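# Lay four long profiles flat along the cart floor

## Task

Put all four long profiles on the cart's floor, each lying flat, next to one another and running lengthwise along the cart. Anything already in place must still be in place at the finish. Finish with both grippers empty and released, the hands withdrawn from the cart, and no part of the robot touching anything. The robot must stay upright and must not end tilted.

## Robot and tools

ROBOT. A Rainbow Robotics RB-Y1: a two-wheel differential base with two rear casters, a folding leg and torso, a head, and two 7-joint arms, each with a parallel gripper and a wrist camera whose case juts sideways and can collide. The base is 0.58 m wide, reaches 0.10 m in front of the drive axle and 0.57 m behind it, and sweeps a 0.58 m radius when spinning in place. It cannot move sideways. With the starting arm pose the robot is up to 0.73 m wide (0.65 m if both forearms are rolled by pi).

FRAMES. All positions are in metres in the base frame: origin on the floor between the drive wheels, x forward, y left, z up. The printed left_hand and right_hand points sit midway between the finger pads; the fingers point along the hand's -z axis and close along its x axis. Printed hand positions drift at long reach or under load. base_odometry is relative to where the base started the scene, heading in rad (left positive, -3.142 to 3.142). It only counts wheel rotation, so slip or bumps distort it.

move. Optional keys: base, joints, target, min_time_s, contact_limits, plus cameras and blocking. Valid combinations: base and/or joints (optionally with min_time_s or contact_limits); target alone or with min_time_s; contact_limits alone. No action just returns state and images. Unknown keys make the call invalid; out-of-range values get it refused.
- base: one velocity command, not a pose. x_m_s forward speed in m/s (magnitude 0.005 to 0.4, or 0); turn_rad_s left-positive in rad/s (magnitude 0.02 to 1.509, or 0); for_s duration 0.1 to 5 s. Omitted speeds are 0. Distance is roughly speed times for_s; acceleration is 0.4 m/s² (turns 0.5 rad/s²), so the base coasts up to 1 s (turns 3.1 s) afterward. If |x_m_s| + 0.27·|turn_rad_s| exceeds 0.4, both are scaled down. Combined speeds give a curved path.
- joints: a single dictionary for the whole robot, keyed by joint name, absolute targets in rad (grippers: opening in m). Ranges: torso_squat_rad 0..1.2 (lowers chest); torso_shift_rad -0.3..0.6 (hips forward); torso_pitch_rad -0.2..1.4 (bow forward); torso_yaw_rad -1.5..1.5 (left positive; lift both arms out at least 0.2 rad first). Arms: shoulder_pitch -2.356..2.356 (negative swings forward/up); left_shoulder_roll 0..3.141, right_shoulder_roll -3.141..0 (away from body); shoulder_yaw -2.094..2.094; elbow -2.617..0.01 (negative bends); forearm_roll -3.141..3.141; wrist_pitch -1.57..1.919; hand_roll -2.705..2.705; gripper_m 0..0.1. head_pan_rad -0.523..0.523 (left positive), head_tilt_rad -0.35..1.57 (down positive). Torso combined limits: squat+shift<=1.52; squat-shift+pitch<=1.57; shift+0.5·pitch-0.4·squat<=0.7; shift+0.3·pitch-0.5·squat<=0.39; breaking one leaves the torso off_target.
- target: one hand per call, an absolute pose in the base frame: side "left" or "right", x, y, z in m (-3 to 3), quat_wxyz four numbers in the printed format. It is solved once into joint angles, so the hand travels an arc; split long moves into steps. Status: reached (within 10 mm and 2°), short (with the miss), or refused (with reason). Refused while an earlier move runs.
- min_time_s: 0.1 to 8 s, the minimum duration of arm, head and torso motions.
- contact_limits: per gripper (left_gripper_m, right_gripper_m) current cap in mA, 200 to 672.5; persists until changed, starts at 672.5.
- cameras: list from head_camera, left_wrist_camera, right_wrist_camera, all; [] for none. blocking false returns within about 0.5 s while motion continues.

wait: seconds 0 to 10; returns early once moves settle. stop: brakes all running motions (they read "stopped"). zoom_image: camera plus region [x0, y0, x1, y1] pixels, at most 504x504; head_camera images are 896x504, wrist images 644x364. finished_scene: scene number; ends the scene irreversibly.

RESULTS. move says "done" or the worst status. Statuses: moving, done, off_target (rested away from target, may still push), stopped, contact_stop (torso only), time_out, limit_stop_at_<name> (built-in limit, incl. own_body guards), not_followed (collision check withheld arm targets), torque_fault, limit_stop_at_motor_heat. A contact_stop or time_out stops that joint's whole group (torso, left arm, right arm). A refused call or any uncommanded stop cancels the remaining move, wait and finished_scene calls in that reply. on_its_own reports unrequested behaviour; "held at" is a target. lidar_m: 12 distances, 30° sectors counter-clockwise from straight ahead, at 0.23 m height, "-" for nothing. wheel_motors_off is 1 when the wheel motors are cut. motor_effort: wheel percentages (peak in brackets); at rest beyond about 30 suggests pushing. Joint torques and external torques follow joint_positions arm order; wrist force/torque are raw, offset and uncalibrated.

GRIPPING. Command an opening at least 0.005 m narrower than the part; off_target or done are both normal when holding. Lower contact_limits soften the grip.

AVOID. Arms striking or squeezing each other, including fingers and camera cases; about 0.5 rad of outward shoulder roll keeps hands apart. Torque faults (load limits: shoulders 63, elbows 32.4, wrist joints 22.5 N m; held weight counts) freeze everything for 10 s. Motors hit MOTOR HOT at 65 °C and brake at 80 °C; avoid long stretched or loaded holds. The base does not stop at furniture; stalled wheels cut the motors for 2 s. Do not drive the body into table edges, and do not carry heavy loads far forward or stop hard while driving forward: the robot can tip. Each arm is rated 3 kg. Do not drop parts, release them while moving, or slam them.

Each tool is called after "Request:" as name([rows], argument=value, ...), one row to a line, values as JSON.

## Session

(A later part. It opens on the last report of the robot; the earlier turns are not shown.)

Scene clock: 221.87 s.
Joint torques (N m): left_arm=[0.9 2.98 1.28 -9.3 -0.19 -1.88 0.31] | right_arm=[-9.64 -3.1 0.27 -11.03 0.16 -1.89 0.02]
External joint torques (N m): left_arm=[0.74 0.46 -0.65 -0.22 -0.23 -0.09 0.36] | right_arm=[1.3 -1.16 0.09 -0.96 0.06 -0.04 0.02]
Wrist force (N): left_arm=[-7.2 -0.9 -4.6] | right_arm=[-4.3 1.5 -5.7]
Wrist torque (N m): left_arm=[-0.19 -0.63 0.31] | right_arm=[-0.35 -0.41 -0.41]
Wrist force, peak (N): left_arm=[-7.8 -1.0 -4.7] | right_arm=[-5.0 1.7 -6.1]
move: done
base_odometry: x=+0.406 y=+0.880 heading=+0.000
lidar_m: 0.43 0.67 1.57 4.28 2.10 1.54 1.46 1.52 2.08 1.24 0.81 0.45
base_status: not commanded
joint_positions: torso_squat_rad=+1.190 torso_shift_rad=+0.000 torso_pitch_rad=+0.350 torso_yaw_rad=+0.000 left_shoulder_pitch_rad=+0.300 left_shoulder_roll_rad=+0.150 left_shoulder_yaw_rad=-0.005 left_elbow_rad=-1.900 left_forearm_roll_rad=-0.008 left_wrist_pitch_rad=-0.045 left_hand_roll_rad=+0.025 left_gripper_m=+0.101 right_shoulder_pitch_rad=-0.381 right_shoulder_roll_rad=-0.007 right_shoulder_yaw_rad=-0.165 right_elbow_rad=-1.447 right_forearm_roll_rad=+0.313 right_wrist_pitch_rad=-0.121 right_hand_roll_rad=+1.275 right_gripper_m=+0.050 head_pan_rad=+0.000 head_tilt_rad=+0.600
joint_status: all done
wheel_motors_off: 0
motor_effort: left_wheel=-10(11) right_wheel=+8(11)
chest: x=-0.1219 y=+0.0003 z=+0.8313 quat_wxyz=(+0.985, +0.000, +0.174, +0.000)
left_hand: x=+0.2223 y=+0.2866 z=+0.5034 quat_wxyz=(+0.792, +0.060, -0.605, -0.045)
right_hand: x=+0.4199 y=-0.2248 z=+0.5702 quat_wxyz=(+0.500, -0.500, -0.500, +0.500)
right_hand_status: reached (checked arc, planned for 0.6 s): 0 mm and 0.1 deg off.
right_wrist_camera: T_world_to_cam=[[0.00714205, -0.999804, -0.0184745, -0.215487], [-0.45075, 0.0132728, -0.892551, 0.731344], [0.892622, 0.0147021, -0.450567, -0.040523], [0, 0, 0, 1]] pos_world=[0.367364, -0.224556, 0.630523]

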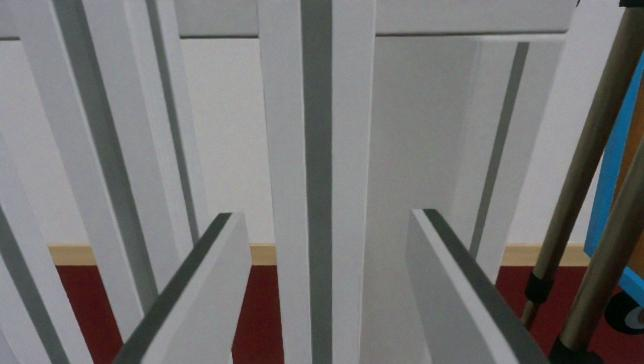

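Request:
move(target={"side": "right", "x": 0.478, "y": -0.223, "z": 0.57, "quat_wxyz": [0.5, -0.5, -0.5, 0.5]}, cameras=["right_wrist_camera"])

Request:
zoom_image(camera="right_wrist_camera", region=[160, 160, 460, 364])

Scene clock: 227.13 s.
Joint torques (N m): left_arm=[0.49 2.68 1.64 -8.93 -0.17 -1.89 0] | right_arm=[-13.9 -4.09 0.86 -11 0.16 -2.14 -0.03]
External joint torques (N m): left_arm=[0.32 0.16 -0.29 0.14 -0.22 -0.11 0.05] | right_arm=[0.83 -0.71 0.31 -1.09 0.08 -0.28 -0.03]
Wrist force (N): left_arm=[-6.9 -0.8 -4.5] | right_arm=[-4.1 1.5 -5.9]
Wrist torque (N m): left_arm=[-0.22 -0.57 0.28] | right_arm=[-0.35 -0.39 -0.37]
Wrist force, peak (N): left_arm=[-7.6 -1.1 -4.6] | right_arm=[-4.8 1.6 -6.7]
move: done
base_odometry: x=+0.406 y=+0.880 heading=+0.000
lidar_m: 0.43 0.65 1.56 4.28 2.10 1.54 1.46 1.51 2.07 1.23 0.80 0.45
base_status: not commanded
joint_positions: torso_squat_rad=+1.190 torso_shift_rad=+0.000 torso_pitch_rad=+0.350 torso_yaw_rad=+0.000 left_shoulder_pitch_rad=+0.300 left_shoulder_roll_rad=+0.150 left_shoulder_yaw_rad=-0.005 left_elbow_rad=-1.900 left_forearm_roll_rad=-0.008 left_wrist_pitch_rad=-0.045 left_hand_roll_rad=+0.025 left_gripper_m=+0.101 right_shoulder_pitch_rad=-0.625 right_shoulder_roll_rad=-0.029 right_shoulder_yaw_rad=-0.266 right_elbow_rad=-1.157 right_forearm_roll_rad=+0.309 right_wrist_pitch_rad=-0.183 right_hand_roll_rad=+1.312 right_gripper_m=+0.050 head_pan_rad=+0.000 head_tilt_rad=+0.600
joint_status: all done
wheel_motors_off: 0
motor_effort: left_wheel=-11(12) right_wheel=+9(11)
chest: x=-0.1219 y=+0.0003 z=+0.8313 quat_wxyz=(+0.985, +0.000, +0.174, +0.000)
left_hand: x=+0.2223 y=+0.2865 z=+0.5034 quat_wxyz=(+0.792, +0.060, -0.605, -0.045)
right_hand: x=+0.4779 y=-0.2228 z=+0.5701 quat_wxyz=(+0.500, -0.500, -0.500, +0.500)
right_hand_status: reached (checked arc, planned for 0.6 s): 0 mm and 0.1 deg off.
right_wrist_camera: T_world_to_cam=[[0.00727812, -0.999804, -0.0184314, -0.213987], [-0.45079, 0.0131723, -0.892533, 0.757444], [0.8926, 0.0148046, -0.450606, -0.0922677], [0, 0, 0, 1]] pos_world=[0.425364, -0.222556, 0.630523]

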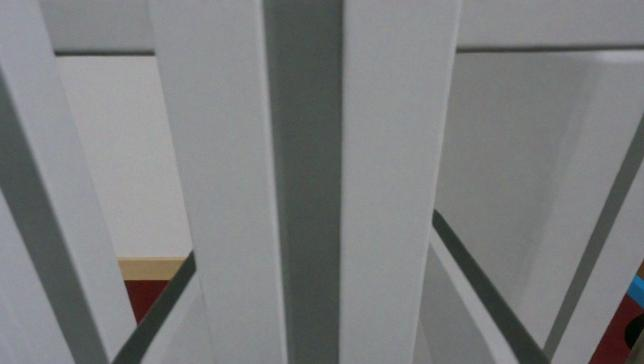

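Scaled by 1.680 (camera's finer frame: 920x520).

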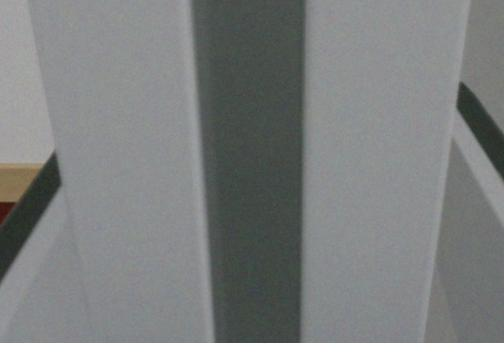

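Request:
move(joints={"right_gripper_m": 0.012}, cameras=["right_wrist_camera"])

Scene clock: 232.90 s.
Joint torques (N m): left_arm=[0.37 3.24 1.84 -9.09 -0.25 -1.8 0.03] | right_arm=[-14.07 -4.15 0.49 -11 1.04 -2.02 0.57]
External joint torques (N m): left_arm=[0.21 0.72 -0.09 -0.02 -0.3 -0.02 0.08] | right_arm=[0.67 -0.77 -0.06 -1.08 0.96 -0.16 0.58]
Wrist force (N): left_arm=[-7.4 -1.0 -4.7] | right_arm=[-2.2 1.8 -5.9]
Wrist torque (N m): left_arm=[-0.16 -0.62 0.28] | right_arm=[-0.40 -0.36 -1.40]
Wrist force, peak (N): left_arm=[-7.4 -0.7 -4.9] | right_arm=[-4.0 1.6 -6.2]
move: off_target
base_odometry: x=+0.406 y=+0.880 heading=+0.000
lidar_m: 0.43 0.65 1.57 4.26 2.11 1.53 1.46 1.50 2.06 1.23 0.81 0.45
base_status: not commanded
joint_positions: torso_squat_rad=+1.190 torso_shift_rad=+0.000 torso_pitch_rad=+0.350 torso_yaw_rad=+0.000 left_shoulder_pitch_rad=+0.300 left_shoulder_roll_rad=+0.150 left_shoulder_yaw_rad=-0.005 left_elbow_rad=-1.900 left_forearm_roll_rad=-0.008 left_wrist_pitch_rad=-0.045 left_hand_roll_rad=+0.025 left_gripper_m=+0.101 right_shoulder_pitch_rad=-0.625 right_shoulder_roll_rad=-0.029 right_shoulder_yaw_rad=-0.266 right_elbow_rad=-1.157 right_forearm_roll_rad=+0.309 right_wrist_pitch_rad=-0.183 right_hand_roll_rad=+1.312 right_gripper_m=+0.030 head_pan_rad=+0.000 head_tilt_rad=+0.600
joint_status: right_gripper_m off_target (ended at +0.030, target +0.012)
wheel_motors_off: 0
motor_effort: left_wheel=-11(12) right_wheel=+9(10)
chest: x=-0.1219 y=+0.0003 z=+0.8313 quat_wxyz=(+0.985, +0.000, +0.174, +0.000)
left_hand: x=+0.2223 y=+0.2865 z=+0.5034 quat_wxyz=(+0.792, +0.060, -0.605, -0.045)
right_hand: x=+0.4779 y=-0.2228 z=+0.5701 quat_wxyz=(+0.500, -0.499, -0.500, +0.500)
right_wrist_camera: T_world_to_cam=[[0.00722908, -0.999798, -0.0187434, -0.213869], [-0.450756, 0.0134736, -0.892546, 0.757417], [0.892618, 0.014901, -0.450567, -0.0923218], [0, 0, 0, 1]] pos_world=[0.425364, -0.222655, 0.630423]

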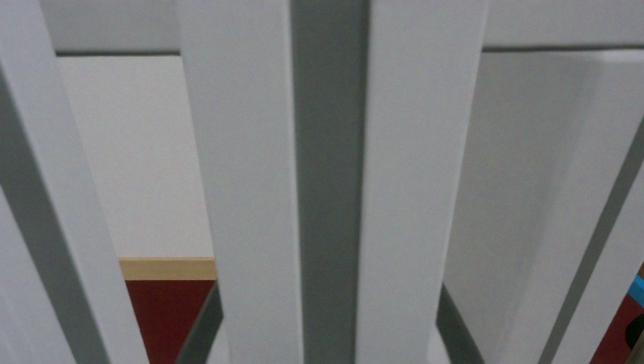

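Request:
move(target={"side": "right", "x": 0.465, "y": -0.225, "z": 0.605, "quat_wxyz": [0.5, -0.5, -0.5, 0.5]}, cameras=["right_wrist_camera"], min_time_s=1.0)

Request:
move(target={"side": "right", "x": 0.38, "y": -0.235, "z": 0.635, "quat_wxyz": [0.5, -0.5, -0.5, 0.5]}, min_time_s=1.5)

Scene clock: 243.57 s.
Joint torques (N m): left_arm=[0.84 3.34 0.92 -8.93 -0.3 -2.05 -0.05] | right_arm=[-18.02 -6.25 0.91 -16.61 0.56 -4.2 -0.59]
External joint torques (N m): left_arm=[0.68 0.82 -1.01 0.14 -0.34 -0.26 0] | right_arm=[-4.43 -3.16 0.89 -6.36 0.41 -2.36 -0.58]
Wrist force (N): left_arm=[-7.4 -0.9 -4.5] | right_arm=[-4.1 11.0 -5.6]
Wrist torque (N m): left_arm=[-0.20 -0.64 0.29] | right_arm=[-0.51 -0.43 -0.42]
Wrist force, peak (N): left_arm=[-7.5 -1.0 -4.9] | right_arm=[-1.9 -14.6 -8.1]
move: done
base_odometry: x=+0.406 y=+0.880 heading=+0.000
lidar_m: 0.43 0.65 1.57 4.27 2.11 1.53 1.45 1.51 2.05 1.24 0.80 0.45
base_status: not commanded
joint_positions: torso_squat_rad=+1.190 torso_shift_rad=+0.000 torso_pitch_rad=+0.350 torso_yaw_rad=+0.000 left_shoulder_pitch_rad=+0.300 left_shoulder_roll_rad=+0.150 left_shoulder_yaw_rad=-0.005 left_elbow_rad=-1.900 left_forearm_roll_rad=-0.008 left_wrist_pitch_rad=-0.045 left_hand_roll_rad=+0.025 left_gripper_m=+0.101 right_shoulder_pitch_rad=-0.529 right_shoulder_roll_rad=-0.048 right_shoulder_yaw_rad=-0.183 right_elbow_rad=-1.399 right_forearm_roll_rad=+0.308 right_wrist_pitch_rad=-0.022 right_hand_roll_rad=+1.260 right_gripper_m=+0.030 head_pan_rad=+0.000 head_tilt_rad=+0.600
joint_status: all done
wheel_motors_off: 0
motor_effort: left_wheel=-11(11) right_wheel=+8(11)
chest: x=-0.1218 y=+0.0003 z=+0.8313 quat_wxyz=(+0.985, +0.000, +0.174, +0.000)
left_hand: x=+0.2223 y=+0.2865 z=+0.5034 quat_wxyz=(+0.792, +0.060, -0.605, -0.045)
right_hand: x=+0.4642 y=-0.2244 z=+0.6032 quat_wxyz=(+0.501, -0.501, -0.500, +0.499)
right_hand_status: reached (checked arc, planned for 1.0 s): 2 mm and 0.2 deg off.
right_wrist_camera: T_world_to_cam=[[0.0036124, -0.999819, -0.0186556, -0.213134], [-0.448418, 0.0150553, -0.893697, 0.780836], [0.893817, 0.0115939, -0.448283, -0.0678702], [0, 0, 0, 1]] pos_world=[0.411574, -0.224065, 0.66343]

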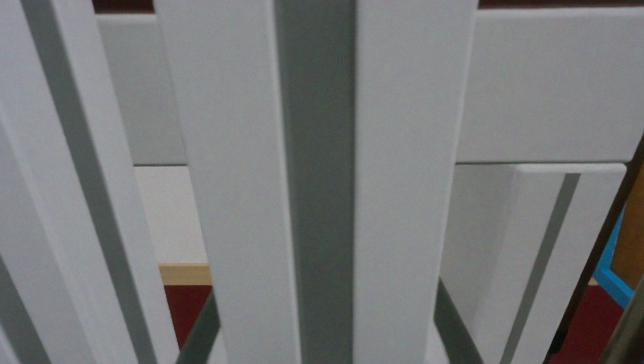

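Scene clock: 245.40 s.
Joint torques (N m): left_arm=[0.28 3.47 0.9 -8.8 0.02 -1.91 0.32] | right_arm=[-11.99 -5 -0.12 -16.64 0.48 -3.98 -0.43]
External joint torques (N m): left_arm=[0.11 0.95 -1.03 0.28 -0.03 -0.12 0.37] | right_arm=[-3.85 -2.72 0.97 -6.31 0.23 -2.17 -0.42]
Wrist force (N): left_arm=[-7.0 -0.8 -4.6] | right_arm=[-4.4 11.0 -6.1]
Wrist torque (N m): left_arm=[-0.19 -0.60 0.30] | right_arm=[-0.47 -0.44 -0.38]
Wrist force, peak (N): left_arm=[-7.5 -1.1 -4.8] | right_arm=[-3.9 12.0 -6.3]
move: done
base_odometry: x=+0.406 y=+0.880 heading=+0.000
lidar_m: 0.43 0.66 1.58 4.26 2.11 1.54 1.45 1.52 2.07 1.24 0.80 0.40
base_status: not commanded
joint_positions: torso_squat_rad=+1.190 torso_shift_rad=+0.000 torso_pitch_rad=+0.350 torso_yaw_rad=+0.000 left_shoulder_pitch_rad=+0.300 left_shoulder_roll_rad=+0.150 left_shoulder_yaw_rad=-0.005 left_elbow_rad=-1.900 left_forearm_roll_rad=-0.008 left_wrist_pitch_rad=-0.045 left_hand_roll_rad=+0.025 left_gripper_m=+0.101 right_shoulder_pitch_rad=-0.192 right_shoulder_roll_rad=-0.096 right_shoulder_yaw_rad=-0.044 right_elbow_rad=-1.871 right_forearm_roll_rad=+0.265 right_wrist_pitch_rad=+0.142 right_hand_roll_rad=+1.222 right_gripper_m=+0.030 head_pan_rad=+0.000 head_tilt_rad=+0.600
joint_status: all done
wheel_motors_off: 0
motor_effort: left_wheel=-11(12) right_wheel=+9(11)
chest: x=-0.1218 y=+0.0003 z=+0.8313 quat_wxyz=(+0.985, +0.000, +0.174, +0.000)
left_hand: x=+0.2223 y=+0.2865 z=+0.5034 quat_wxyz=(+0.792, +0.060, -0.605, -0.045)
right_hand: x=+0.3797 y=-0.2347 z=+0.6336 quat_wxyz=(+0.501, -0.500, -0.500, +0.500)
right_hand_status: reached (checked arc, planned for 1.5 s): 2 mm and 0.1 deg off.
pictures: head_camera, left_wrist_camera, right_wrist_camera
head_camera: T_world_to_cam=[[-0.0555538, -0.998219, 0.0217547, -0.0178581], [-0.783667, 0.0300916, -0.620451, 0.65894], [0.618692, -0.0515169, -0.783943, 0.754444], [0, 0, 0, 1]] pos_world=[0.0486294, 0.00121182, 1.00067]
left_wrist_camera: T_world_to_cam=[[0.229764, -0.123538, 0.965374, -0.502199], [-0.457505, -0.889194, -0.00490059, 0.39095], [0.85901, -0.440537, -0.260824, 0.145396], [0, 0, 0, 1]] pos_world=[0.169352, 0.349642, 0.524649]
right_wrist_camera: T_world_to_cam=[[0.00531099, -0.999814, -0.0185449, -0.223186], [-0.450624, 0.0141626, -0.892602, 0.770145], [0.892698, 0.0130974, -0.450464, 0.0235959], [0, 0, 0, 1]] pos_world=[0.327167, -0.234361, 0.693923]

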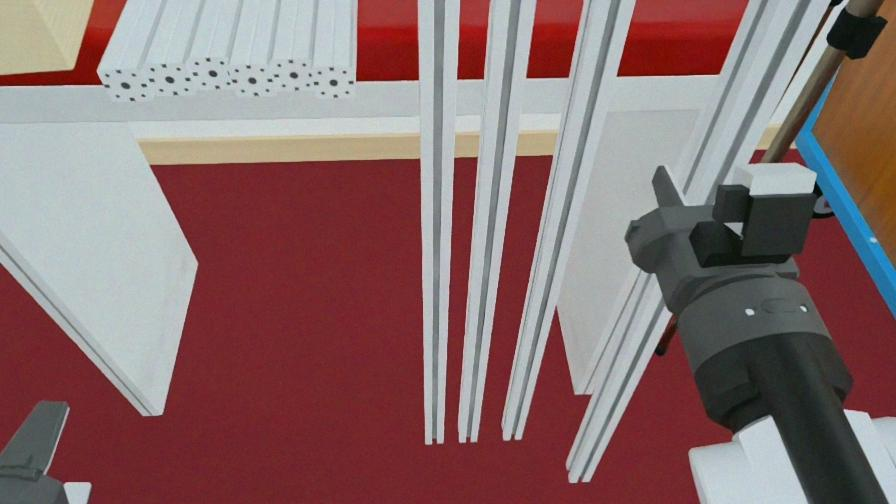

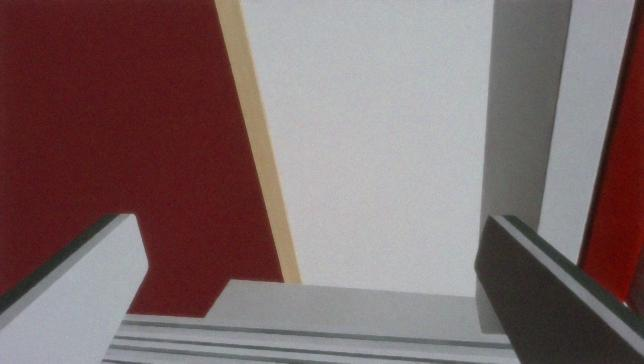

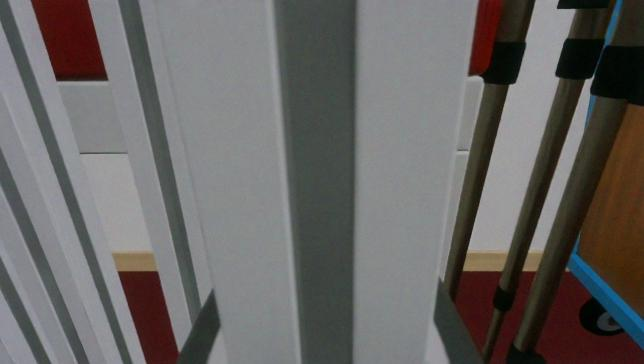

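Request:
zoom_image(camera="head_camera", region=[610, 140, 770, 260])

Scaled by 3.150 (camera's finer frame: 1280x720).

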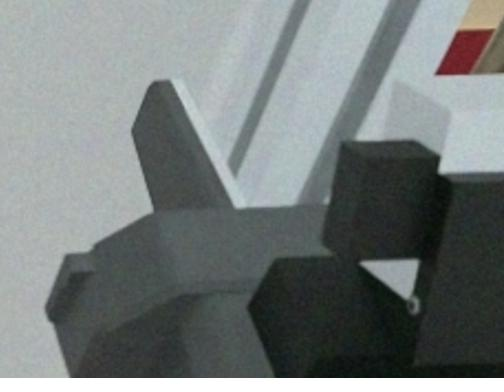

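Request:
move(target={"side": "right", "x": 0.46, "y": -0.225, "z": 0.60, "quat_wxyz": [0.5, -0.5, -0.5, 0.5]}, cameras=[], min_time_s=1.2)

Request:
move(target={"side": "right", "x": 0.478, "y": -0.223, "z": 0.572, "quat_wxyz": [0.5, -0.5, -0.5, 0.5]}, min_time_s=1.2, cameras=["head_camera"])

Request:
move(joints={"right_gripper_m": 0.045}, cameras=[])

Request:
move(target={"side": "right", "x": 0.458, "y": -0.224, "z": 0.57, "quat_wxyz": [0.5, -0.5, -0.5, 0.5]}, cameras=["head_camera", "right_wrist_camera"])

Scene clock: 285.53 s.
Joint torques (N m): left_arm=[0.56 3.16 1.52 -8.9 -0.25 -1.95 0.17] | right_arm=[-17.23 -2.74 -0.59 -16.04 0.24 -4.1 -0.14]
External joint torques (N m): left_arm=[0.39 0.64 -0.42 0.18 -0.29 -0.17 0.22] | right_arm=[-3.98 0.33 -0.47 -5.8 0.09 -2.28 -0.14]
Motor temperatures (°C): left_arm=[34 33 34 39 43 39 44] | right_arm=[38 40 33 45 41 42 38]
Wrist force (N): left_arm=[-7.1 -0.9 -4.3] | right_arm=[-4.2 10.8 -5.7]
Wrist torque (N m): left_arm=[-0.19 -0.60 0.29] | right_arm=[-0.49 -0.43 -0.36]
Wrist force, peak (N): left_arm=[-7.8 -1.1 -4.6] | right_arm=[-4.3 12.3 -6.1]
move: done
base_odometry: x=+0.406 y=+0.880 heading=+0.000
lidar_m: 0.44 0.65 1.57 4.28 2.12 1.54 1.45 1.51 2.06 1.23 0.81 0.45
base_status: not commanded
joint_positions: torso_squat_rad=+1.190 torso_shift_rad=+0.000 torso_pitch_rad=+0.350 torso_yaw_rad=+0.000 left_shoulder_pitch_rad=+0.300 left_shoulder_roll_rad=+0.150 left_shoulder_yaw_rad=-0.005 left_elbow_rad=-1.900 left_forearm_roll_rad=-0.008 left_wrist_pitch_rad=-0.045 left_hand_roll_rad=+0.025 left_gripper_m=+0.101 right_shoulder_pitch_rad=-0.507 right_shoulder_roll_rad=-0.056 right_shoulder_yaw_rad=-0.168 right_elbow_rad=-1.414 right_forearm_roll_rad=+0.322 right_wrist_pitch_rad=-0.017 right_hand_roll_rad=+1.233 right_gripper_m=+0.030 head_pan_rad=+0.000 head_tilt_rad=+0.600
joint_status: all done
wheel_motors_off: 0
motor_effort: left_wheel=-10(11) right_wheel=+11(11)
chest: x=-0.1218 y=+0.0003 z=+0.8313 quat_wxyz=(+0.985, +0.000, +0.174, +0.000)
left_hand: x=+0.2223 y=+0.2865 z=+0.5034 quat_wxyz=(+0.792, +0.060, -0.605, -0.045)
right_hand: x=+0.4590 y=-0.2246 z=+0.5988 quat_wxyz=(+0.501, -0.497, -0.499, +0.502)
right_hand_status: reached (checked arc, planned for 1.2 s): 2 mm and 0.4 deg off.

Scene clock: 287.07 s.
Joint torques (N m): left_arm=[0.76 3.3 1.53 -9.03 -0.37 -1.69 0.26] | right_arm=[-18.75 -2.38 0.1 -14.51 0.27 -3.61 -0.25]
External joint torques (N m): left_arm=[0.6 0.78 -0.4 0.04 -0.41 0.1 0.31] | right_arm=[-4.04 0.95 -0.49 -4.59 0.21 -1.75 -0.24]
Wrist force (N): left_arm=[-7.2 -1.1 -4.7] | right_arm=[-4.2 9.9 -3.6]
Wrist torque (N m): left_arm=[-0.18 -0.62 0.29] | right_arm=[-0.65 -0.43 -0.42]
Wrist force, peak (N): left_arm=[-7.4 -0.9 -4.8] | right_arm=[-5.5 -12.3 -5.9]
move: done
base_odometry: x=+0.406 y=+0.880 heading=+0.000
lidar_m: 0.43 0.65 1.57 4.28 2.10 1.54 1.46 1.51 2.05 1.25 0.79 0.46
base_status: not commanded
joint_positions: torso_squat_rad=+1.190 torso_shift_rad=+0.000 torso_pitch_rad=+0.350 torso_yaw_rad=+0.000 left_shoulder_pitch_rad=+0.300 left_shoulder_roll_rad=+0.150 left_shoulder_yaw_rad=-0.005 left_elbow_rad=-1.900 left_forearm_roll_rad=-0.008 left_wrist_pitch_rad=-0.045 left_hand_roll_rad=+0.025 left_gripper_m=+0.101 right_shoulder_pitch_rad=-0.622 right_shoulder_roll_rad=-0.025 right_shoulder_yaw_rad=-0.271 right_elbow_rad=-1.166 right_forearm_roll_rad=+0.345 right_wrist_pitch_rad=-0.176 right_hand_roll_rad=+1.281 right_gripper_m=+0.030 head_pan_rad=+0.000 head_tilt_rad=+0.600
joint_status: all done
wheel_motors_off: 0
motor_effort: left_wheel=-11(11) right_wheel=+10(11)
chest: x=-0.1219 y=+0.0003 z=+0.8313 quat_wxyz=(+0.985, +0.000, +0.174, +0.000)
left_hand: x=+0.2223 y=+0.2865 z=+0.5034 quat_wxyz=(+0.792, +0.060, -0.605, -0.045)
right_hand: x=+0.4776 y=-0.2233 z=+0.5711 quat_wxyz=(+0.501, -0.499, -0.499, +0.501)
right_hand_status: reached (checked arc, planned for 1.2 s): 1 mm and 0.1 deg off.
head_camera: T_world_to_cam=[[-0.0555578, -0.998219, 0.0217474, -0.0178583], [-0.78358, 0.030092, -0.620562, 0.659029], [0.618802, -0.0515179, -0.783856, 0.754491], [0, 0, 0, 1]] pos_world=[0.0485294, 0.00121182, 1.00077]

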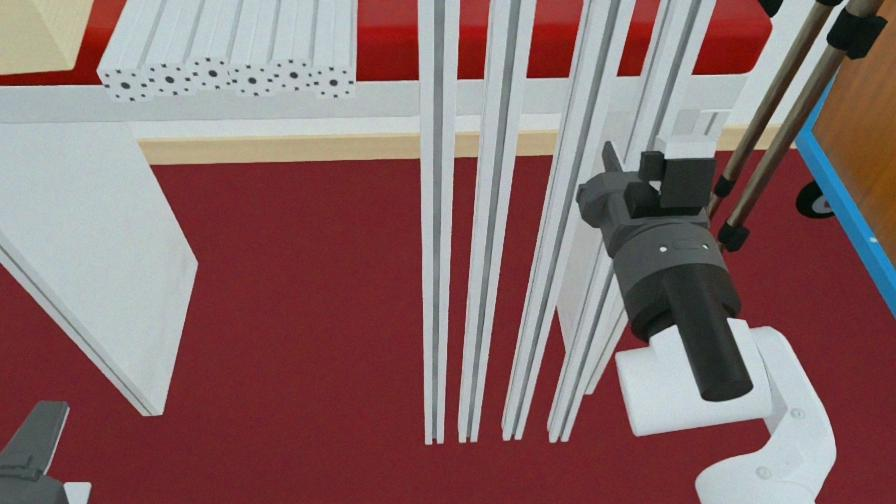

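Scene clock: 287.70 s.
Joint torques (N m): left_arm=[0.97 3.38 1.2 -9.22 -0.1 -1.91 0.22] | right_arm=[-15.45 -1.91 0.83 -11.76 0.43 -2.22 -0.12]
External joint torques (N m): left_arm=[0.81 0.87 -0.73 -0.15 -0.15 -0.13 0.26] | right_arm=[-0.72 1.44 0.24 -1.83 0.37 -0.37 -0.12]
Wrist force (N): left_arm=[-7.0 -0.9 -4.6] | right_arm=[-4.2 1.6 -6.0]
Wrist torque (N m): left_arm=[-0.17 -0.59 0.31] | right_arm=[-0.36 -0.41 -0.39]
Wrist force, peak (N): left_arm=[-7.6 -1.2 -4.6] | right_arm=[-4.2 8.7 -4.2]
move: done
base_odometry: x=+0.406 y=+0.880 heading=+0.000
lidar_m: 0.43 0.66 1.57 4.28 2.11 1.54 1.45 1.50 2.06 1.23 0.80 0.46
base_status: not commanded
joint_positions: torso_squat_rad=+1.190 torso_shift_rad=+0.000 torso_pitch_rad=+0.350 torso_yaw_rad=+0.000 left_shoulder_pitch_rad=+0.300 left_shoulder_roll_rad=+0.150 left_shoulder_yaw_rad=-0.005 left_elbow_rad=-1.900 left_forearm_roll_rad=-0.008 left_wrist_pitch_rad=-0.045 left_hand_roll_rad=+0.025 left_gripper_m=+0.101 right_shoulder_pitch_rad=-0.623 right_shoulder_roll_rad=-0.025 right_shoulder_yaw_rad=-0.271 right_elbow_rad=-1.167 right_forearm_roll_rad=+0.345 right_wrist_pitch_rad=-0.176 right_hand_roll_rad=+1.281 right_gripper_m=+0.045 head_pan_rad=+0.000 head_tilt_rad=+0.600
joint_status: all done
wheel_motors_off: 0
motor_effort: left_wheel=-10(11) right_wheel=+11(11)
chest: x=-0.1219 y=+0.0003 z=+0.8313 quat_wxyz=(+0.985, +0.000, +0.174, +0.000)
left_hand: x=+0.2223 y=+0.2865 z=+0.5034 quat_wxyz=(+0.792, +0.060, -0.605, -0.045)
right_hand: x=+0.4779 y=-0.2231 z=+0.5719 quat_wxyz=(+0.500, -0.500, -0.500, +0.500)

Scene clock: 288.67 s.
Joint torques (N m): left_arm=[-0.18 2.78 1.72 -9.05 -0.17 -1.9 0.17] | right_arm=[-13.85 -1.89 1.03 -11.31 0.24 -2 -0.53]
External joint torques (N m): left_arm=[-0.34 0.26 -0.21 0.03 -0.22 -0.12 0.22] | right_arm=[-0.43 0.92 0.56 -1.32 0.17 -0.16 -0.52]
Wrist force (N): left_arm=[-7.3 -1.1 -4.6] | right_arm=[-4.2 1.6 -5.9]
Wrist torque (N m): left_arm=[-0.14 -0.61 0.31] | right_arm=[-0.36 -0.44 -0.39]
Wrist force, peak (N): left_arm=[-7.8 -0.7 -4.6] | right_arm=[-4.8 1.6 -6.4]
move: done
base_odometry: x=+0.406 y=+0.880 heading=+0.000
lidar_m: 0.43 0.65 1.57 4.27 2.10 1.53 1.46 1.52 2.05 1.24 0.80 0.46
base_status: not commanded
joint_positions: torso_squat_rad=+1.190 torso_shift_rad=+0.000 torso_pitch_rad=+0.350 torso_yaw_rad=+0.000 left_shoulder_pitch_rad=+0.300 left_shoulder_roll_rad=+0.150 left_shoulder_yaw_rad=-0.005 left_elbow_rad=-1.900 left_forearm_roll_rad=-0.008 left_wrist_pitch_rad=-0.045 left_hand_roll_rad=+0.025 left_gripper_m=+0.101 right_shoulder_pitch_rad=-0.539 right_shoulder_roll_rad=-0.015 right_shoulder_yaw_rad=-0.236 right_elbow_rad=-1.265 right_forearm_roll_rad=+0.349 right_wrist_pitch_rad=-0.158 right_hand_roll_rad=+1.265 right_gripper_m=+0.045 head_pan_rad=+0.000 head_tilt_rad=+0.600
joint_status: all done
wheel_motors_off: 0
motor_effort: left_wheel=-10(11) right_wheel=+9(12)
chest: x=-0.1219 y=+0.0003 z=+0.8313 quat_wxyz=(+0.985, +0.000, +0.174, +0.000)
left_hand: x=+0.2223 y=+0.2866 z=+0.5034 quat_wxyz=(+0.792, +0.060, -0.605, -0.045)
right_hand: x=+0.4580 y=-0.2242 z=+0.5699 quat_wxyz=(+0.500, -0.500, -0.500, +0.500)
right_hand_status: reached (checked arc, planned for 0.4 s): 0 mm and 0.0 deg off.
head_camera: T_world_to_cam=[[-0.0555578, -0.998219, 0.0217474, -0.0178583], [-0.78358, 0.030092, -0.620562, 0.659029], [0.618802, -0.0515179, -0.783856, 0.754491], [0, 0, 0, 1]] pos_world=[0.0485294, 0.00121182, 1.00077]
right_wrist_camera: T_world_to_cam=[[0.00636075, -0.999825, -0.0176129, -0.215299], [-0.449933, 0.0128682, -0.89297, 0.74804], [0.89304, 0.0136046, -0.449772, -0.0755065], [0, 0, 0, 1]] pos_world=[0.405367, -0.22386, 0.630224]

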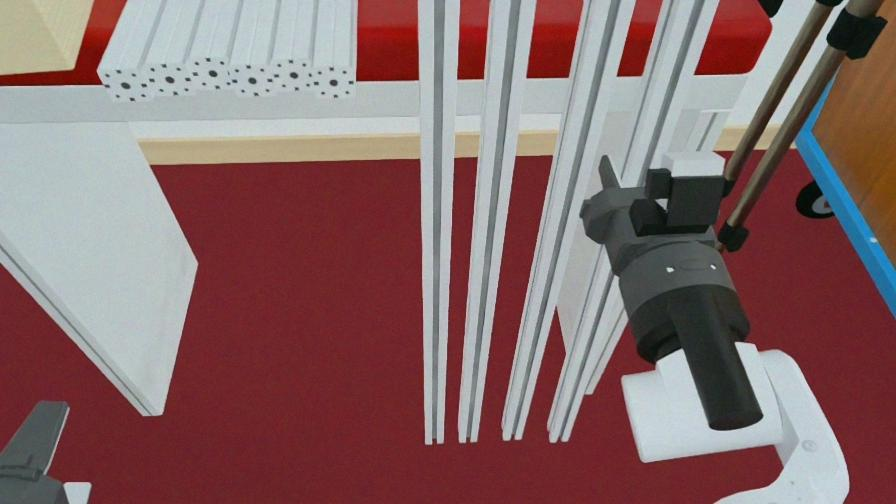

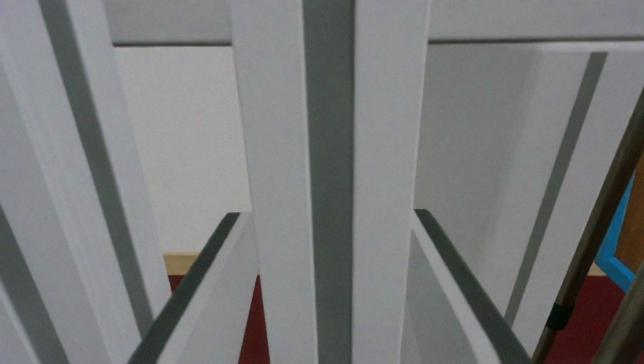

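Request:
move(target={"side": "right", "x": 0.456, "y": -0.223, "z": 0.57, "quat_wxyz": [0.5, -0.5, -0.5, 0.5]}, cameras=[])

Request:
move(joints={"right_gripper_m": 0.012}, cameras=["right_wrist_camera"])

Request:
move(target={"side": "right", "x": 0.44, "y": -0.225, "z": 0.605, "quat_wxyz": [0.5, -0.5, -0.5, 0.5]}, cameras=["right_wrist_camera"], min_time_s=1.0)

Request:
move(target={"side": "right", "x": 0.36, "y": -0.235, "z": 0.635, "quat_wxyz": [0.5, -0.5, -0.5, 0.5]}, min_time_s=1.5, cameras=["right_wrist_camera", "head_camera"])

Scene clock: 299.57 s.
Joint torques (N m): left_arm=[0.48 3.66 1.11 -8.98 -0.14 -1.79 0.09] | right_arm=[-12.91 -1.5 0.86 -11.63 0.33 -1.97 -0.3]
External joint torques (N m): left_arm=[0.32 1.15 -0.82 0.09 -0.19 0 0.14] | right_arm=[0.4 1.2 0.37 -1.64 0.25 -0.13 -0.3]
Wrist force (N): left_arm=[-7.3 -0.9 -4.5] | right_arm=[-4.4 1.7 -5.7]
Wrist torque (N m): left_arm=[-0.19 -0.61 0.30] | right_arm=[-0.37 -0.45 -0.39]
Wrist force, peak (N): left_arm=[-7.8 -1.0 -4.6] | right_arm=[-4.8 1.6 -6.1]
move: done
base_odometry: x=+0.406 y=+0.880 heading=+0.000
lidar_m: 0.44 0.65 1.56 4.27 2.11 1.54 1.45 1.51 2.06 1.23 0.80 0.45
base_status: not commanded
joint_positions: torso_squat_rad=+1.190 torso_shift_rad=+0.000 torso_pitch_rad=+0.350 torso_yaw_rad=+0.000 left_shoulder_pitch_rad=+0.300 left_shoulder_roll_rad=+0.150 left_shoulder_yaw_rad=-0.005 left_elbow_rad=-1.900 left_forearm_roll_rad=-0.008 left_wrist_pitch_rad=-0.045 left_hand_roll_rad=+0.025 left_gripper_m=+0.101 right_shoulder_pitch_rad=-0.531 right_shoulder_roll_rad=-0.012 right_shoulder_yaw_rad=-0.233 right_elbow_rad=-1.276 right_forearm_roll_rad=+0.350 right_wrist_pitch_rad=-0.156 right_hand_roll_rad=+1.266 right_gripper_m=+0.045 head_pan_rad=+0.000 head_tilt_rad=+0.600
joint_status: all done
wheel_motors_off: 0
motor_effort: left_wheel=-10(11) right_wheel=+10(11)
chest: x=-0.1219 y=+0.0003 z=+0.8313 quat_wxyz=(+0.985, +0.000, +0.174, +0.000)
left_hand: x=+0.2223 y=+0.2866 z=+0.5034 quat_wxyz=(+0.792, +0.060, -0.605, -0.045)
right_hand: x=+0.4560 y=-0.2232 z=+0.5700 quat_wxyz=(+0.500, -0.500, -0.500, +0.500)
right_hand_status: reached (checked arc, planned for 0.1 s): 0 mm and 0.0 deg off.

Scene clock: 300.43 s.
Joint torques (N m): left_arm=[0.37 3.08 1.89 -9.17 0.05 -1.84 0.27] | right_arm=[-13.31 -2.25 0.86 -11.58 0.16 -2.01 -0.13]
External joint torques (N m): left_arm=[0.21 0.56 -0.04 -0.1 0.01 -0.05 0.32] | right_arm=[-0.01 0.45 0.37 -1.59 0.09 -0.17 -0.13]
Wrist force (N): left_arm=[-7.3 -1.0 -4.3] | right_arm=[-4.6 1.5 -5.6]
Wrist torque (N m): left_arm=[-0.20 -0.61 0.29] | right_arm=[-0.33 -0.46 -0.19]
Wrist force, peak (N): left_arm=[-7.6 -1.1 -4.6] | right_arm=[-5.5 1.4 -5.7]
move: off_target
base_odometry: x=+0.406 y=+0.880 heading=+0.000
lidar_m: 0.43 0.65 1.57 4.29 2.12 1.53 1.46 1.52 2.06 1.23 0.80 0.45
base_status: not commanded
joint_positions: torso_squat_rad=+1.190 torso_shift_rad=+0.000 torso_pitch_rad=+0.350 torso_yaw_rad=+0.000 left_shoulder_pitch_rad=+0.300 left_shoulder_roll_rad=+0.150 left_shoulder_yaw_rad=-0.005 left_elbow_rad=-1.900 left_forearm_roll_rad=-0.008 left_wrist_pitch_rad=-0.045 left_hand_roll_rad=+0.025 left_gripper_m=+0.101 right_shoulder_pitch_rad=-0.531 right_shoulder_roll_rad=-0.012 right_shoulder_yaw_rad=-0.233 right_elbow_rad=-1.276 right_forearm_roll_rad=+0.350 right_wrist_pitch_rad=-0.156 right_hand_roll_rad=+1.266 right_gripper_m=+0.030 head_pan_rad=+0.000 head_tilt_rad=+0.600
joint_status: right_gripper_m off_target (ended at +0.030, target +0.012)
wheel_motors_off: 0
motor_effort: left_wheel=-10(10) right_wheel=+9(12)
chest: x=-0.1219 y=+0.0003 z=+0.8313 quat_wxyz=(+0.985, +0.000, +0.174, +0.000)
left_hand: x=+0.2223 y=+0.2866 z=+0.5034 quat_wxyz=(+0.792, +0.060, -0.605, -0.045)
right_hand: x=+0.4560 y=-0.2231 z=+0.5700 quat_wxyz=(+0.500, -0.500, -0.500, +0.500)
right_wrist_camera: T_world_to_cam=[[0.00658249, -0.999819, -0.0178381, -0.214231], [-0.449938, 0.0129695, -0.892966, 0.747283], [0.893036, 0.013904, -0.449771, -0.0737102], [0, 0, 0, 1]] pos_world=[0.403467, -0.222859, 0.630324]

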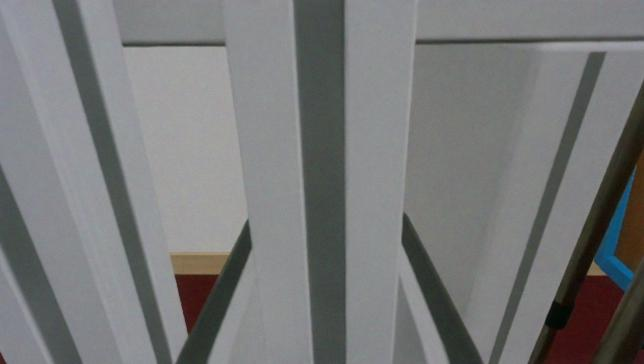

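Scene clock: 301.77 s.
Joint torques (N m): left_arm=[0.09 3.48 1.88 -9.09 -0.52 -1.99 0.11] | right_arm=[-16.56 -5.15 0.6 -16.83 0.08 -4.14 -0.41]
External joint torques (N m): left_arm=[-0.08 0.96 -0.05 -0.02 -0.57 -0.2 0.16] | right_arm=[-4.56 -2.68 0.71 -6.55 -0.08 -2.33 -0.41]
Wrist force (N): left_arm=[-7.5 -1.2 -4.2] | right_arm=[-4.0 11.3 -5.6]
Wrist torque (N m): left_arm=[-0.16 -0.66 0.29] | right_arm=[-0.10 -0.40 -0.43]
Wrist force, peak (N): left_arm=[-7.8 -0.8 -4.6] | right_arm=[-5.1 -13.9 -7.8]
move: done
base_odometry: x=+0.406 y=+0.880 heading=+0.000
lidar_m: 0.43 0.66 1.57 4.29 2.10 1.54 1.45 1.51 2.07 1.24 0.80 0.46
base_status: not commanded
joint_positions: torso_squat_rad=+1.190 torso_shift_rad=+0.000 torso_pitch_rad=+0.350 torso_yaw_rad=+0.000 left_shoulder_pitch_rad=+0.300 left_shoulder_roll_rad=+0.150 left_shoulder_yaw_rad=-0.005 left_elbow_rad=-1.900 left_forearm_roll_rad=-0.008 left_wrist_pitch_rad=-0.045 left_hand_roll_rad=+0.025 left_gripper_m=+0.101 right_shoulder_pitch_rad=-0.429 right_shoulder_roll_rad=-0.040 right_shoulder_yaw_rad=-0.145 right_elbow_rad=-1.517 right_forearm_roll_rad=+0.343 right_wrist_pitch_rad=+0.002 right_hand_roll_rad=+1.215 right_gripper_m=+0.030 head_pan_rad=+0.000 head_tilt_rad=+0.600
joint_status: all done
wheel_motors_off: 0
motor_effort: left_wheel=-10(10) right_wheel=+10(13)
chest: x=-0.1218 y=+0.0003 z=+0.8313 quat_wxyz=(+0.985, +0.000, +0.174, +0.000)
left_hand: x=+0.2223 y=+0.2866 z=+0.5034 quat_wxyz=(+0.792, +0.060, -0.605, -0.045)
right_hand: x=+0.4392 y=-0.2245 z=+0.6032 quat_wxyz=(+0.501, -0.501, -0.500, +0.499)
right_hand_status: reached (checked arc, planned for 1.0 s): 2 mm and 0.2 deg off.
right_wrist_camera: T_world_to_cam=[[0.00382835, -0.999819, -0.0186595, -0.213224], [-0.448699, 0.0149583, -0.893558, 0.76962], [0.893675, 0.0117933, -0.448561, -0.0452393], [0, 0, 0, 1]] pos_world=[0.386573, -0.224164, 0.663429]

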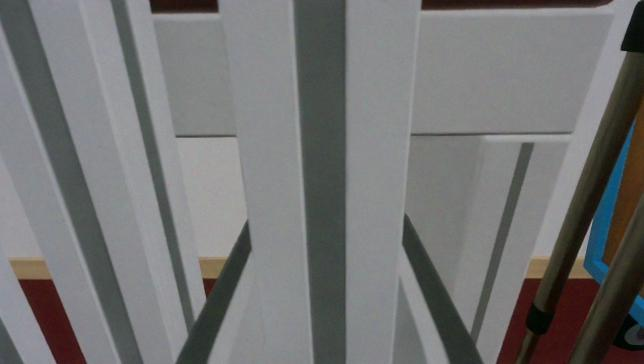

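Scene clock: 303.60 s.
Joint torques (N m): left_arm=[0.25 3.45 1.19 -9.34 -0.2 -1.85 0.11] | right_arm=[-10.86 -4.17 -0.75 -16.71 0.38 -4.34 -0.55]
External joint torques (N m): left_arm=[0.09 0.94 -0.74 -0.27 -0.25 -0.07 0.16] | right_arm=[-3.98 -2.14 0.38 -6.39 0.12 -2.55 -0.54]
Wrist force (N): left_arm=[-7.4 -1.0 -4.6] | right_arm=[-4.1 11.0 -6.0]
Wrist torque (N m): left_arm=[-0.16 -0.64 0.28] | right_arm=[-0.13 -0.41 -0.39]
Wrist force, peak (N): left_arm=[-7.7 -1.2 -4.6] | right_arm=[-4.1 11.7 -5.9]
move: done
base_odometry: x=+0.406 y=+0.880 heading=+0.000
lidar_m: 0.44 0.66 1.57 4.28 2.11 1.53 1.45 1.52 2.06 1.24 0.81 0.41
base_status: not commanded
joint_positions: torso_squat_rad=+1.190 torso_shift_rad=+0.000 torso_pitch_rad=+0.350 torso_yaw_rad=+0.000 left_shoulder_pitch_rad=+0.300 left_shoulder_roll_rad=+0.150 left_shoulder_yaw_rad=-0.005 left_elbow_rad=-1.900 left_forearm_roll_rad=-0.008 left_wrist_pitch_rad=-0.045 left_hand_roll_rad=+0.025 left_gripper_m=+0.101 right_shoulder_pitch_rad=-0.117 right_shoulder_roll_rad=-0.097 right_shoulder_yaw_rad=-0.022 right_elbow_rad=-1.937 right_forearm_roll_rad=+0.299 right_wrist_pitch_rad=+0.139 right_hand_roll_rad=+1.186 right_gripper_m=+0.030 head_pan_rad=+0.000 head_tilt_rad=+0.600
joint_status: all done
wheel_motors_off: 0
motor_effort: left_wheel=-9(10) right_wheel=+13(13)
chest: x=-0.1218 y=+0.0003 z=+0.8313 quat_wxyz=(+0.985, +0.000, +0.174, +0.000)
left_hand: x=+0.2223 y=+0.2866 z=+0.5034 quat_wxyz=(+0.792, +0.060, -0.605, -0.045)
right_hand: x=+0.3598 y=-0.2350 z=+0.6337 quat_wxyz=(+0.501, -0.500, -0.499, +0.500)
right_hand_status: reached (checked arc, planned for 1.5 s): 1 mm and 0.1 deg off.
pictures: head_camera, right_wrist_camera
head_camera: T_world_to_cam=[[-0.0555559, -0.998219, 0.0217531, -0.0178564], [-0.783667, 0.0300942, -0.620452, 0.65894], [0.618692, -0.0515169, -0.783943, 0.754444], [0, 0, 0, 1]] pos_world=[0.0486294, 0.00121182, 1.00067]
right_wrist_camera: T_world_to_cam=[[0.00560443, -0.999815, -0.0183786, -0.223683], [-0.451661, 0.0138665, -0.892082, 0.761292], [0.892172, 0.0133005, -0.451499, 0.0422955], [0, 0, 0, 1]] pos_world=[0.307364, -0.23476, 0.69412]

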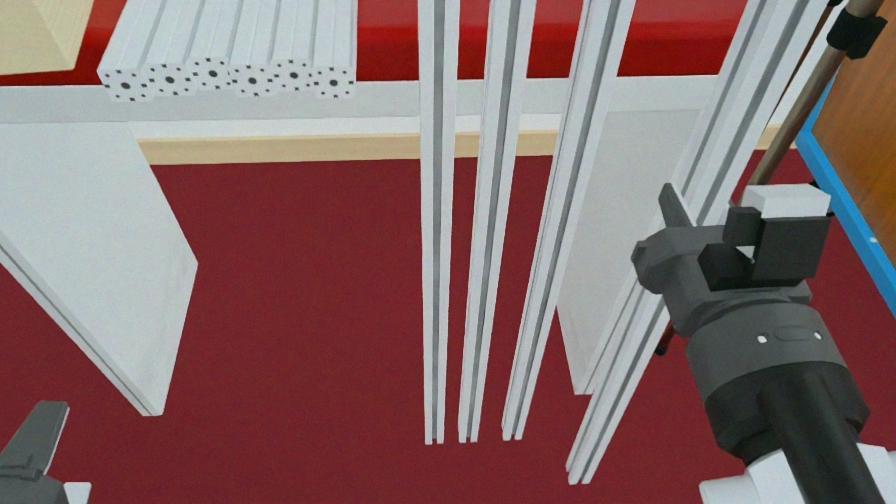

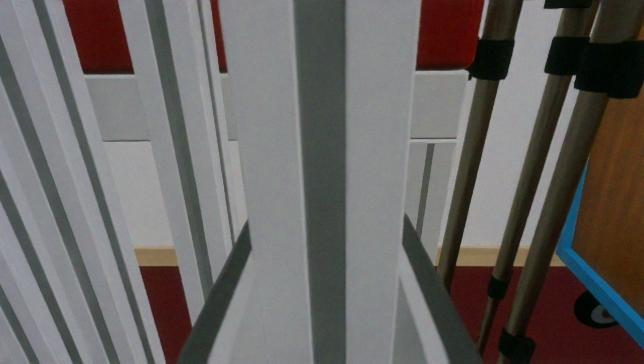

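Request:
move(base={"x_m_s": -0.3, "for_s": 1.35}, joints={"torso_squat_rad": 0.75}, cameras=["head_camera"])

Request:
move(base={"turn_rad_s": -0.6, "for_s": 2.618}, cameras=["head_camera"])

Request:
move(base={"x_m_s": 0.35, "for_s": 3.3}, cameras=["head_camera"])

Request:
move(base={"turn_rad_s": 0.6, "for_s": 2.618}, cameras=["head_camera"])

Scene clock: 313.40 s.
Joint torques (N m): left_arm=[0.35 3.47 1.12 -9.15 0.04 -1.65 0.35] | right_arm=[-11.12 -3.7 -0.73 -16.59 0.37 -4.32 -0.63]
External joint torques (N m): left_arm=[0.19 0.96 -0.81 -0.08 -0.01 0.14 0.4] | right_arm=[-4.23 -1.67 0.4 -6.27 0.12 -2.53 -0.63]
Wrist force (N): left_arm=[-6.9 -0.9 -4.8] | right_arm=[-4.5 10.8 -5.6]
Wrist torque (N m): left_arm=[-0.16 -0.56 0.27] | right_arm=[-0.44 -0.43 -0.37]
Wrist force, peak (N): left_arm=[-7.7 -1.1 -4.8] | right_arm=[-4.1 12.3 -6.7]
move: done
base_odometry: x=-0.004 y=+0.880 heading=-0.001
lidar_m: 0.85 1.00 2.12 4.25 1.53 1.12 1.04 1.09 1.48 3.99 1.04 0.95
base_status: done (sent for 1.37 of 1.37 s)
joint_positions: torso_squat_rad=+0.750 torso_shift_rad=+0.000 torso_pitch_rad=+0.350 torso_yaw_rad=+0.000 left_shoulder_pitch_rad=+0.300 left_shoulder_roll_rad=+0.150 left_shoulder_yaw_rad=-0.005 left_elbow_rad=-1.900 left_forearm_roll_rad=-0.008 left_wrist_pitch_rad=-0.045 left_hand_roll_rad=+0.025 left_gripper_m=+0.101 right_shoulder_pitch_rad=-0.117 right_shoulder_roll_rad=-0.097 right_shoulder_yaw_rad=-0.022 right_elbow_rad=-1.938 right_forearm_roll_rad=+0.299 right_wrist_pitch_rad=+0.139 right_hand_roll_rad=+1.186 right_gripper_m=+0.030 head_pan_rad=+0.000 head_tilt_rad=+0.600
joint_status: all done
wheel_motors_off: 0
motor_effort: left_wheel=-12(33) right_wheel=+16(53)
chest: x=-0.1218 y=+0.0003 z=+1.0833 quat_wxyz=(+0.985, +0.000, +0.174, +0.000)
left_hand: x=+0.2223 y=+0.2866 z=+0.7553 quat_wxyz=(+0.793, +0.060, -0.605, -0.045)
right_hand: x=+0.3598 y=-0.2349 z=+0.8857 quat_wxyz=(+0.501, -0.500, -0.499, +0.500)
head_camera: T_world_to_cam=[[-0.0555519, -0.998219, 0.0217605, -0.023342], [-0.783754, 0.0300937, -0.620341, 0.815238], [0.618581, -0.051516, -0.78403, 0.95205], [0, 0, 0, 1]] pos_world=[0.0487294, 0.00121182, 1.25267]

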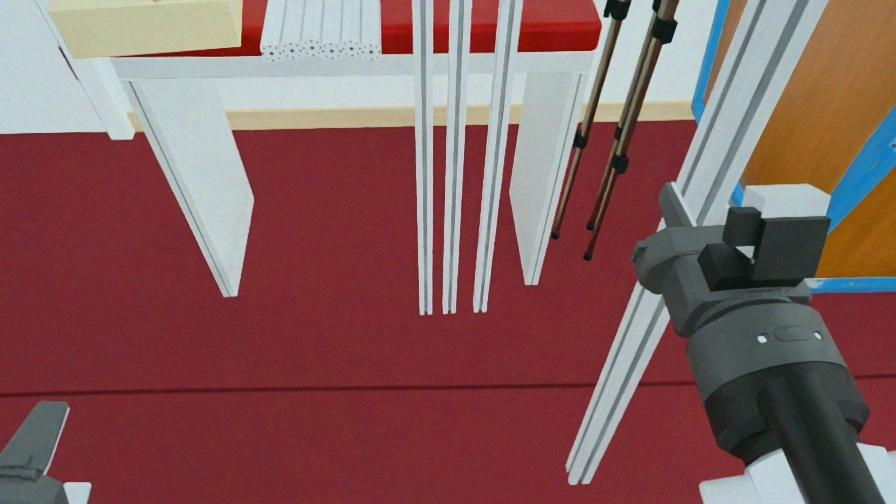

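Scene clock: 317.53 s.
Joint torques (N m): left_arm=[-0.29 3.17 1.34 -9.13 -0.11 -2.05 0.23] | right_arm=[-10.81 -4.31 -0.86 -16.46 0.39 -4.13 -0.39]
External joint torques (N m): left_arm=[-0.45 0.66 -0.59 -0.06 -0.15 -0.26 0.28] | right_arm=[-3.92 -2.29 0.28 -6.14 0.14 -2.34 -0.39]
Wrist force (N): left_arm=[-7.2 -0.9 -4.3] | right_arm=[-4.6 11.2 -5.7]
Wrist torque (N m): left_arm=[-0.15 -0.56 0.28] | right_arm=[-0.33 -0.46 -0.36]
Wrist force, peak (N): left_arm=[-7.3 -1.1 -4.9] | right_arm=[-4.2 11.4 -6.1]
move: done
base_odometry: x=-0.004 y=+0.880 heading=-1.580
lidar_m: 3.83 1.06 0.96 0.86 1.02 2.13 4.40 1.52 1.10 1.04 1.08 1.47
base_status: done (sent for 2.63 of 2.63 s)
joint_positions: torso_squat_rad=+0.750 torso_shift_rad=+0.000 torso_pitch_rad=+0.350 torso_yaw_rad=+0.000 left_shoulder_pitch_rad=+0.300 left_shoulder_roll_rad=+0.150 left_shoulder_yaw_rad=-0.005 left_elbow_rad=-1.900 left_forearm_roll_rad=-0.008 left_wrist_pitch_rad=-0.045 left_hand_roll_rad=+0.025 left_gripper_m=+0.101 right_shoulder_pitch_rad=-0.117 right_shoulder_roll_rad=-0.097 right_shoulder_yaw_rad=-0.022 right_elbow_rad=-1.938 right_forearm_roll_rad=+0.299 right_wrist_pitch_rad=+0.139 right_hand_roll_rad=+1.186 right_gripper_m=+0.030 head_pan_rad=+0.000 head_tilt_rad=+0.600
joint_status: not commanded
wheel_motors_off: 0
motor_effort: left_wheel=+11(51) right_wheel=+5(48)
chest: x=-0.1218 y=+0.0003 z=+1.0833 quat_wxyz=(+0.985, +0.000, +0.174, +0.000)
left_hand: x=+0.2223 y=+0.2866 z=+0.7553 quat_wxyz=(+0.793, +0.060, -0.605, -0.045)
right_hand: x=+0.3598 y=-0.2349 z=+0.8857 quat_wxyz=(+0.501, -0.500, -0.499, +0.500)
head_camera: T_world_to_cam=[[-0.0555519, -0.998219, 0.0217605, -0.023342], [-0.783754, 0.0300937, -0.620341, 0.815238], [0.618581, -0.051516, -0.78403, 0.95205], [0, 0, 0, 1]] pos_world=[0.0487294, 0.00121182, 1.25267]

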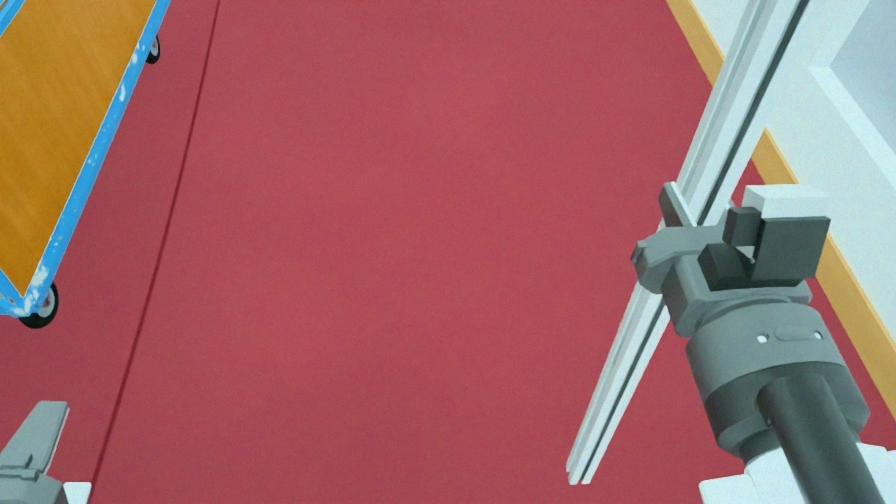

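Scene clock: 322.13 s.
Joint torques (N m): left_arm=[1.14 3.19 1.59 -9.5 -0.28 -1.97 0.05] | right_arm=[-10.18 -4.11 -1.38 -16.07 0.49 -3.98 -0.46]
External joint torques (N m): left_arm=[0.98 0.68 -0.34 -0.43 -0.32 -0.18 0.1] | right_arm=[-3.3 -2.08 -0.25 -5.86 0.23 -2.28 -0.45]
Wrist force (N): left_arm=[-6.9 -0.8 -4.5] | right_arm=[-4.5 10.7 -5.5]
Wrist torque (N m): left_arm=[-0.15 -0.53 0.28] | right_arm=[-0.52 -0.46 -0.38]
Wrist force, peak (N): left_arm=[-7.4 -0.7 -4.8] | right_arm=[-4.4 11.6 -7.1]
move: done
base_odometry: x=-0.015 y=-0.275 heading=-1.580
lidar_m: 3.75 1.06 0.77 0.75 0.79 1.32 4.30 1.48 1.08 1.02 1.07 1.42
base_status: done (sent for 3.3 of 3.3 s)
joint_positions: torso_squat_rad=+0.750 torso_shift_rad=+0.000 torso_pitch_rad=+0.350 torso_yaw_rad=+0.000 left_shoulder_pitch_rad=+0.300 left_shoulder_roll_rad=+0.150 left_shoulder_yaw_rad=-0.005 left_elbow_rad=-1.900 left_forearm_roll_rad=-0.008 left_wrist_pitch_rad=-0.045 left_hand_roll_rad=+0.025 left_gripper_m=+0.101 right_shoulder_pitch_rad=-0.117 right_shoulder_roll_rad=-0.097 right_shoulder_yaw_rad=-0.022 right_elbow_rad=-1.937 right_forearm_roll_rad=+0.299 right_wrist_pitch_rad=+0.139 right_hand_roll_rad=+1.186 right_gripper_m=+0.030 head_pan_rad=+0.000 head_tilt_rad=+0.600
joint_status: not commanded
wheel_motors_off: 0
motor_effort: left_wheel=+2(48) right_wheel=-3(46)
chest: x=-0.1217 y=+0.0003 z=+1.0833 quat_wxyz=(+0.985, +0.000, +0.174, +0.000)
left_hand: x=+0.2224 y=+0.2866 z=+0.7553 quat_wxyz=(+0.793, +0.060, -0.605, -0.045)
right_hand: x=+0.3599 y=-0.2349 z=+0.8856 quat_wxyz=(+0.501, -0.500, -0.499, +0.500)
head_camera: T_world_to_cam=[[-0.0555458, -0.998219, 0.0217694, -0.023348], [-0.783842, 0.0300906, -0.620231, 0.815183], [0.618471, -0.051515, -0.784117, 0.952103], [0, 0, 0, 1]] pos_world=[0.0488294, 0.00121181, 1.25267]

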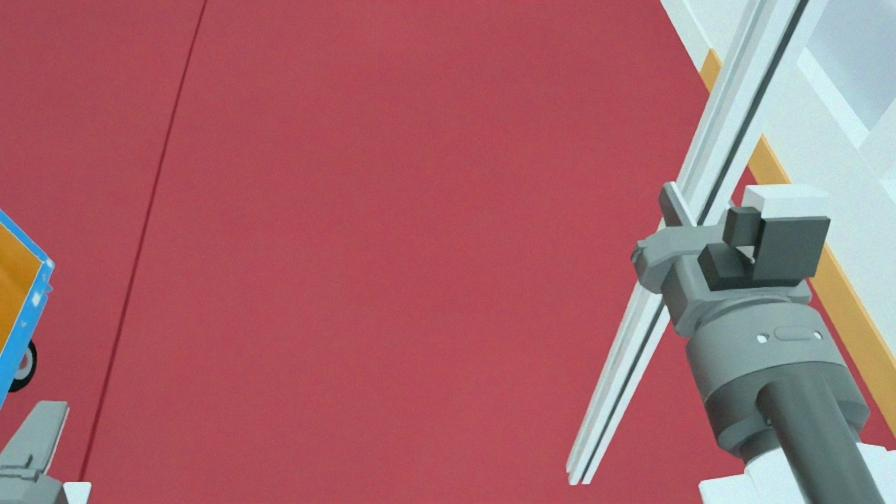

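Scene clock: 326.30 s.
Joint torques (N m): left_arm=[0.95 3.27 1.45 -9.16 -0.23 -1.9 0.26] | right_arm=[-10.49 -3.42 -1.29 -16.69 0.52 -4.27 -0.55]
External joint torques (N m): left_arm=[0.78 0.75 -0.49 -0.09 -0.27 -0.12 0.3] | right_arm=[-3.61 -1.39 -0.16 -6.36 0.27 -2.48 -0.55]
Wrist force (N): left_arm=[-6.7 -0.7 -4.6] | right_arm=[-4.5 11.0 -5.9]
Wrist torque (N m): left_arm=[-0.20 -0.49 0.28] | right_arm=[-0.41 -0.44 -0.35]
Wrist force, peak (N): left_arm=[-7.5 -1.1 -4.5] | right_arm=[-4.7 11.2 -6.1]
move: done
base_odometry: x=-0.015 y=-0.275 heading=-0.001
lidar_m: 0.74 0.78 1.31 4.13 1.49 1.09 1.01 1.06 1.46 3.94 1.05 0.77
base_status: done (sent for 2.63 of 2.63 s)
joint_positions: torso_squat_rad=+0.750 torso_shift_rad=+0.000 torso_pitch_rad=+0.350 torso_yaw_rad=+0.000 left_shoulder_pitch_rad=+0.300 left_shoulder_roll_rad=+0.150 left_shoulder_yaw_rad=-0.005 left_elbow_rad=-1.900 left_forearm_roll_rad=-0.008 left_wrist_pitch_rad=-0.045 left_hand_roll_rad=+0.025 left_gripper_m=+0.101 right_shoulder_pitch_rad=-0.117 right_shoulder_roll_rad=-0.097 right_shoulder_yaw_rad=-0.022 right_elbow_rad=-1.937 right_forearm_roll_rad=+0.299 right_wrist_pitch_rad=+0.140 right_hand_roll_rad=+1.186 right_gripper_m=+0.030 head_pan_rad=+0.000 head_tilt_rad=+0.600
joint_status: not commanded
wheel_motors_off: 0
motor_effort: left_wheel=+3(43) right_wheel=+12(37)
chest: x=-0.1217 y=+0.0003 z=+1.0833 quat_wxyz=(+0.985, +0.000, +0.174, +0.000)
left_hand: x=+0.2224 y=+0.2866 z=+0.7553 quat_wxyz=(+0.793, +0.060, -0.605, -0.045)
right_hand: x=+0.3599 y=-0.2349 z=+0.8856 quat_wxyz=(+0.501, -0.500, -0.499, +0.500)
head_camera: T_world_to_cam=[[-0.0555458, -0.998219, 0.0217694, -0.023348], [-0.783842, 0.0300906, -0.620231, 0.815183], [0.618471, -0.051515, -0.784117, 0.952103], [0, 0, 0, 1]] pos_world=[0.0488294, 0.00121181, 1.25267]

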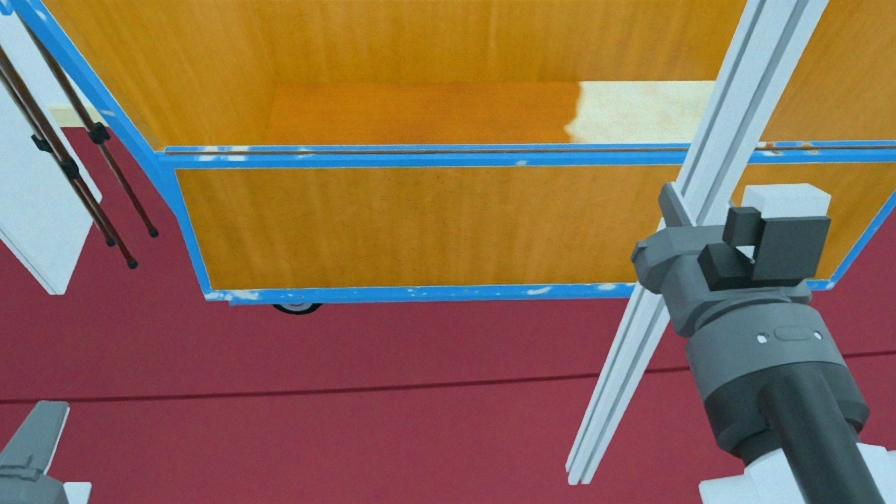

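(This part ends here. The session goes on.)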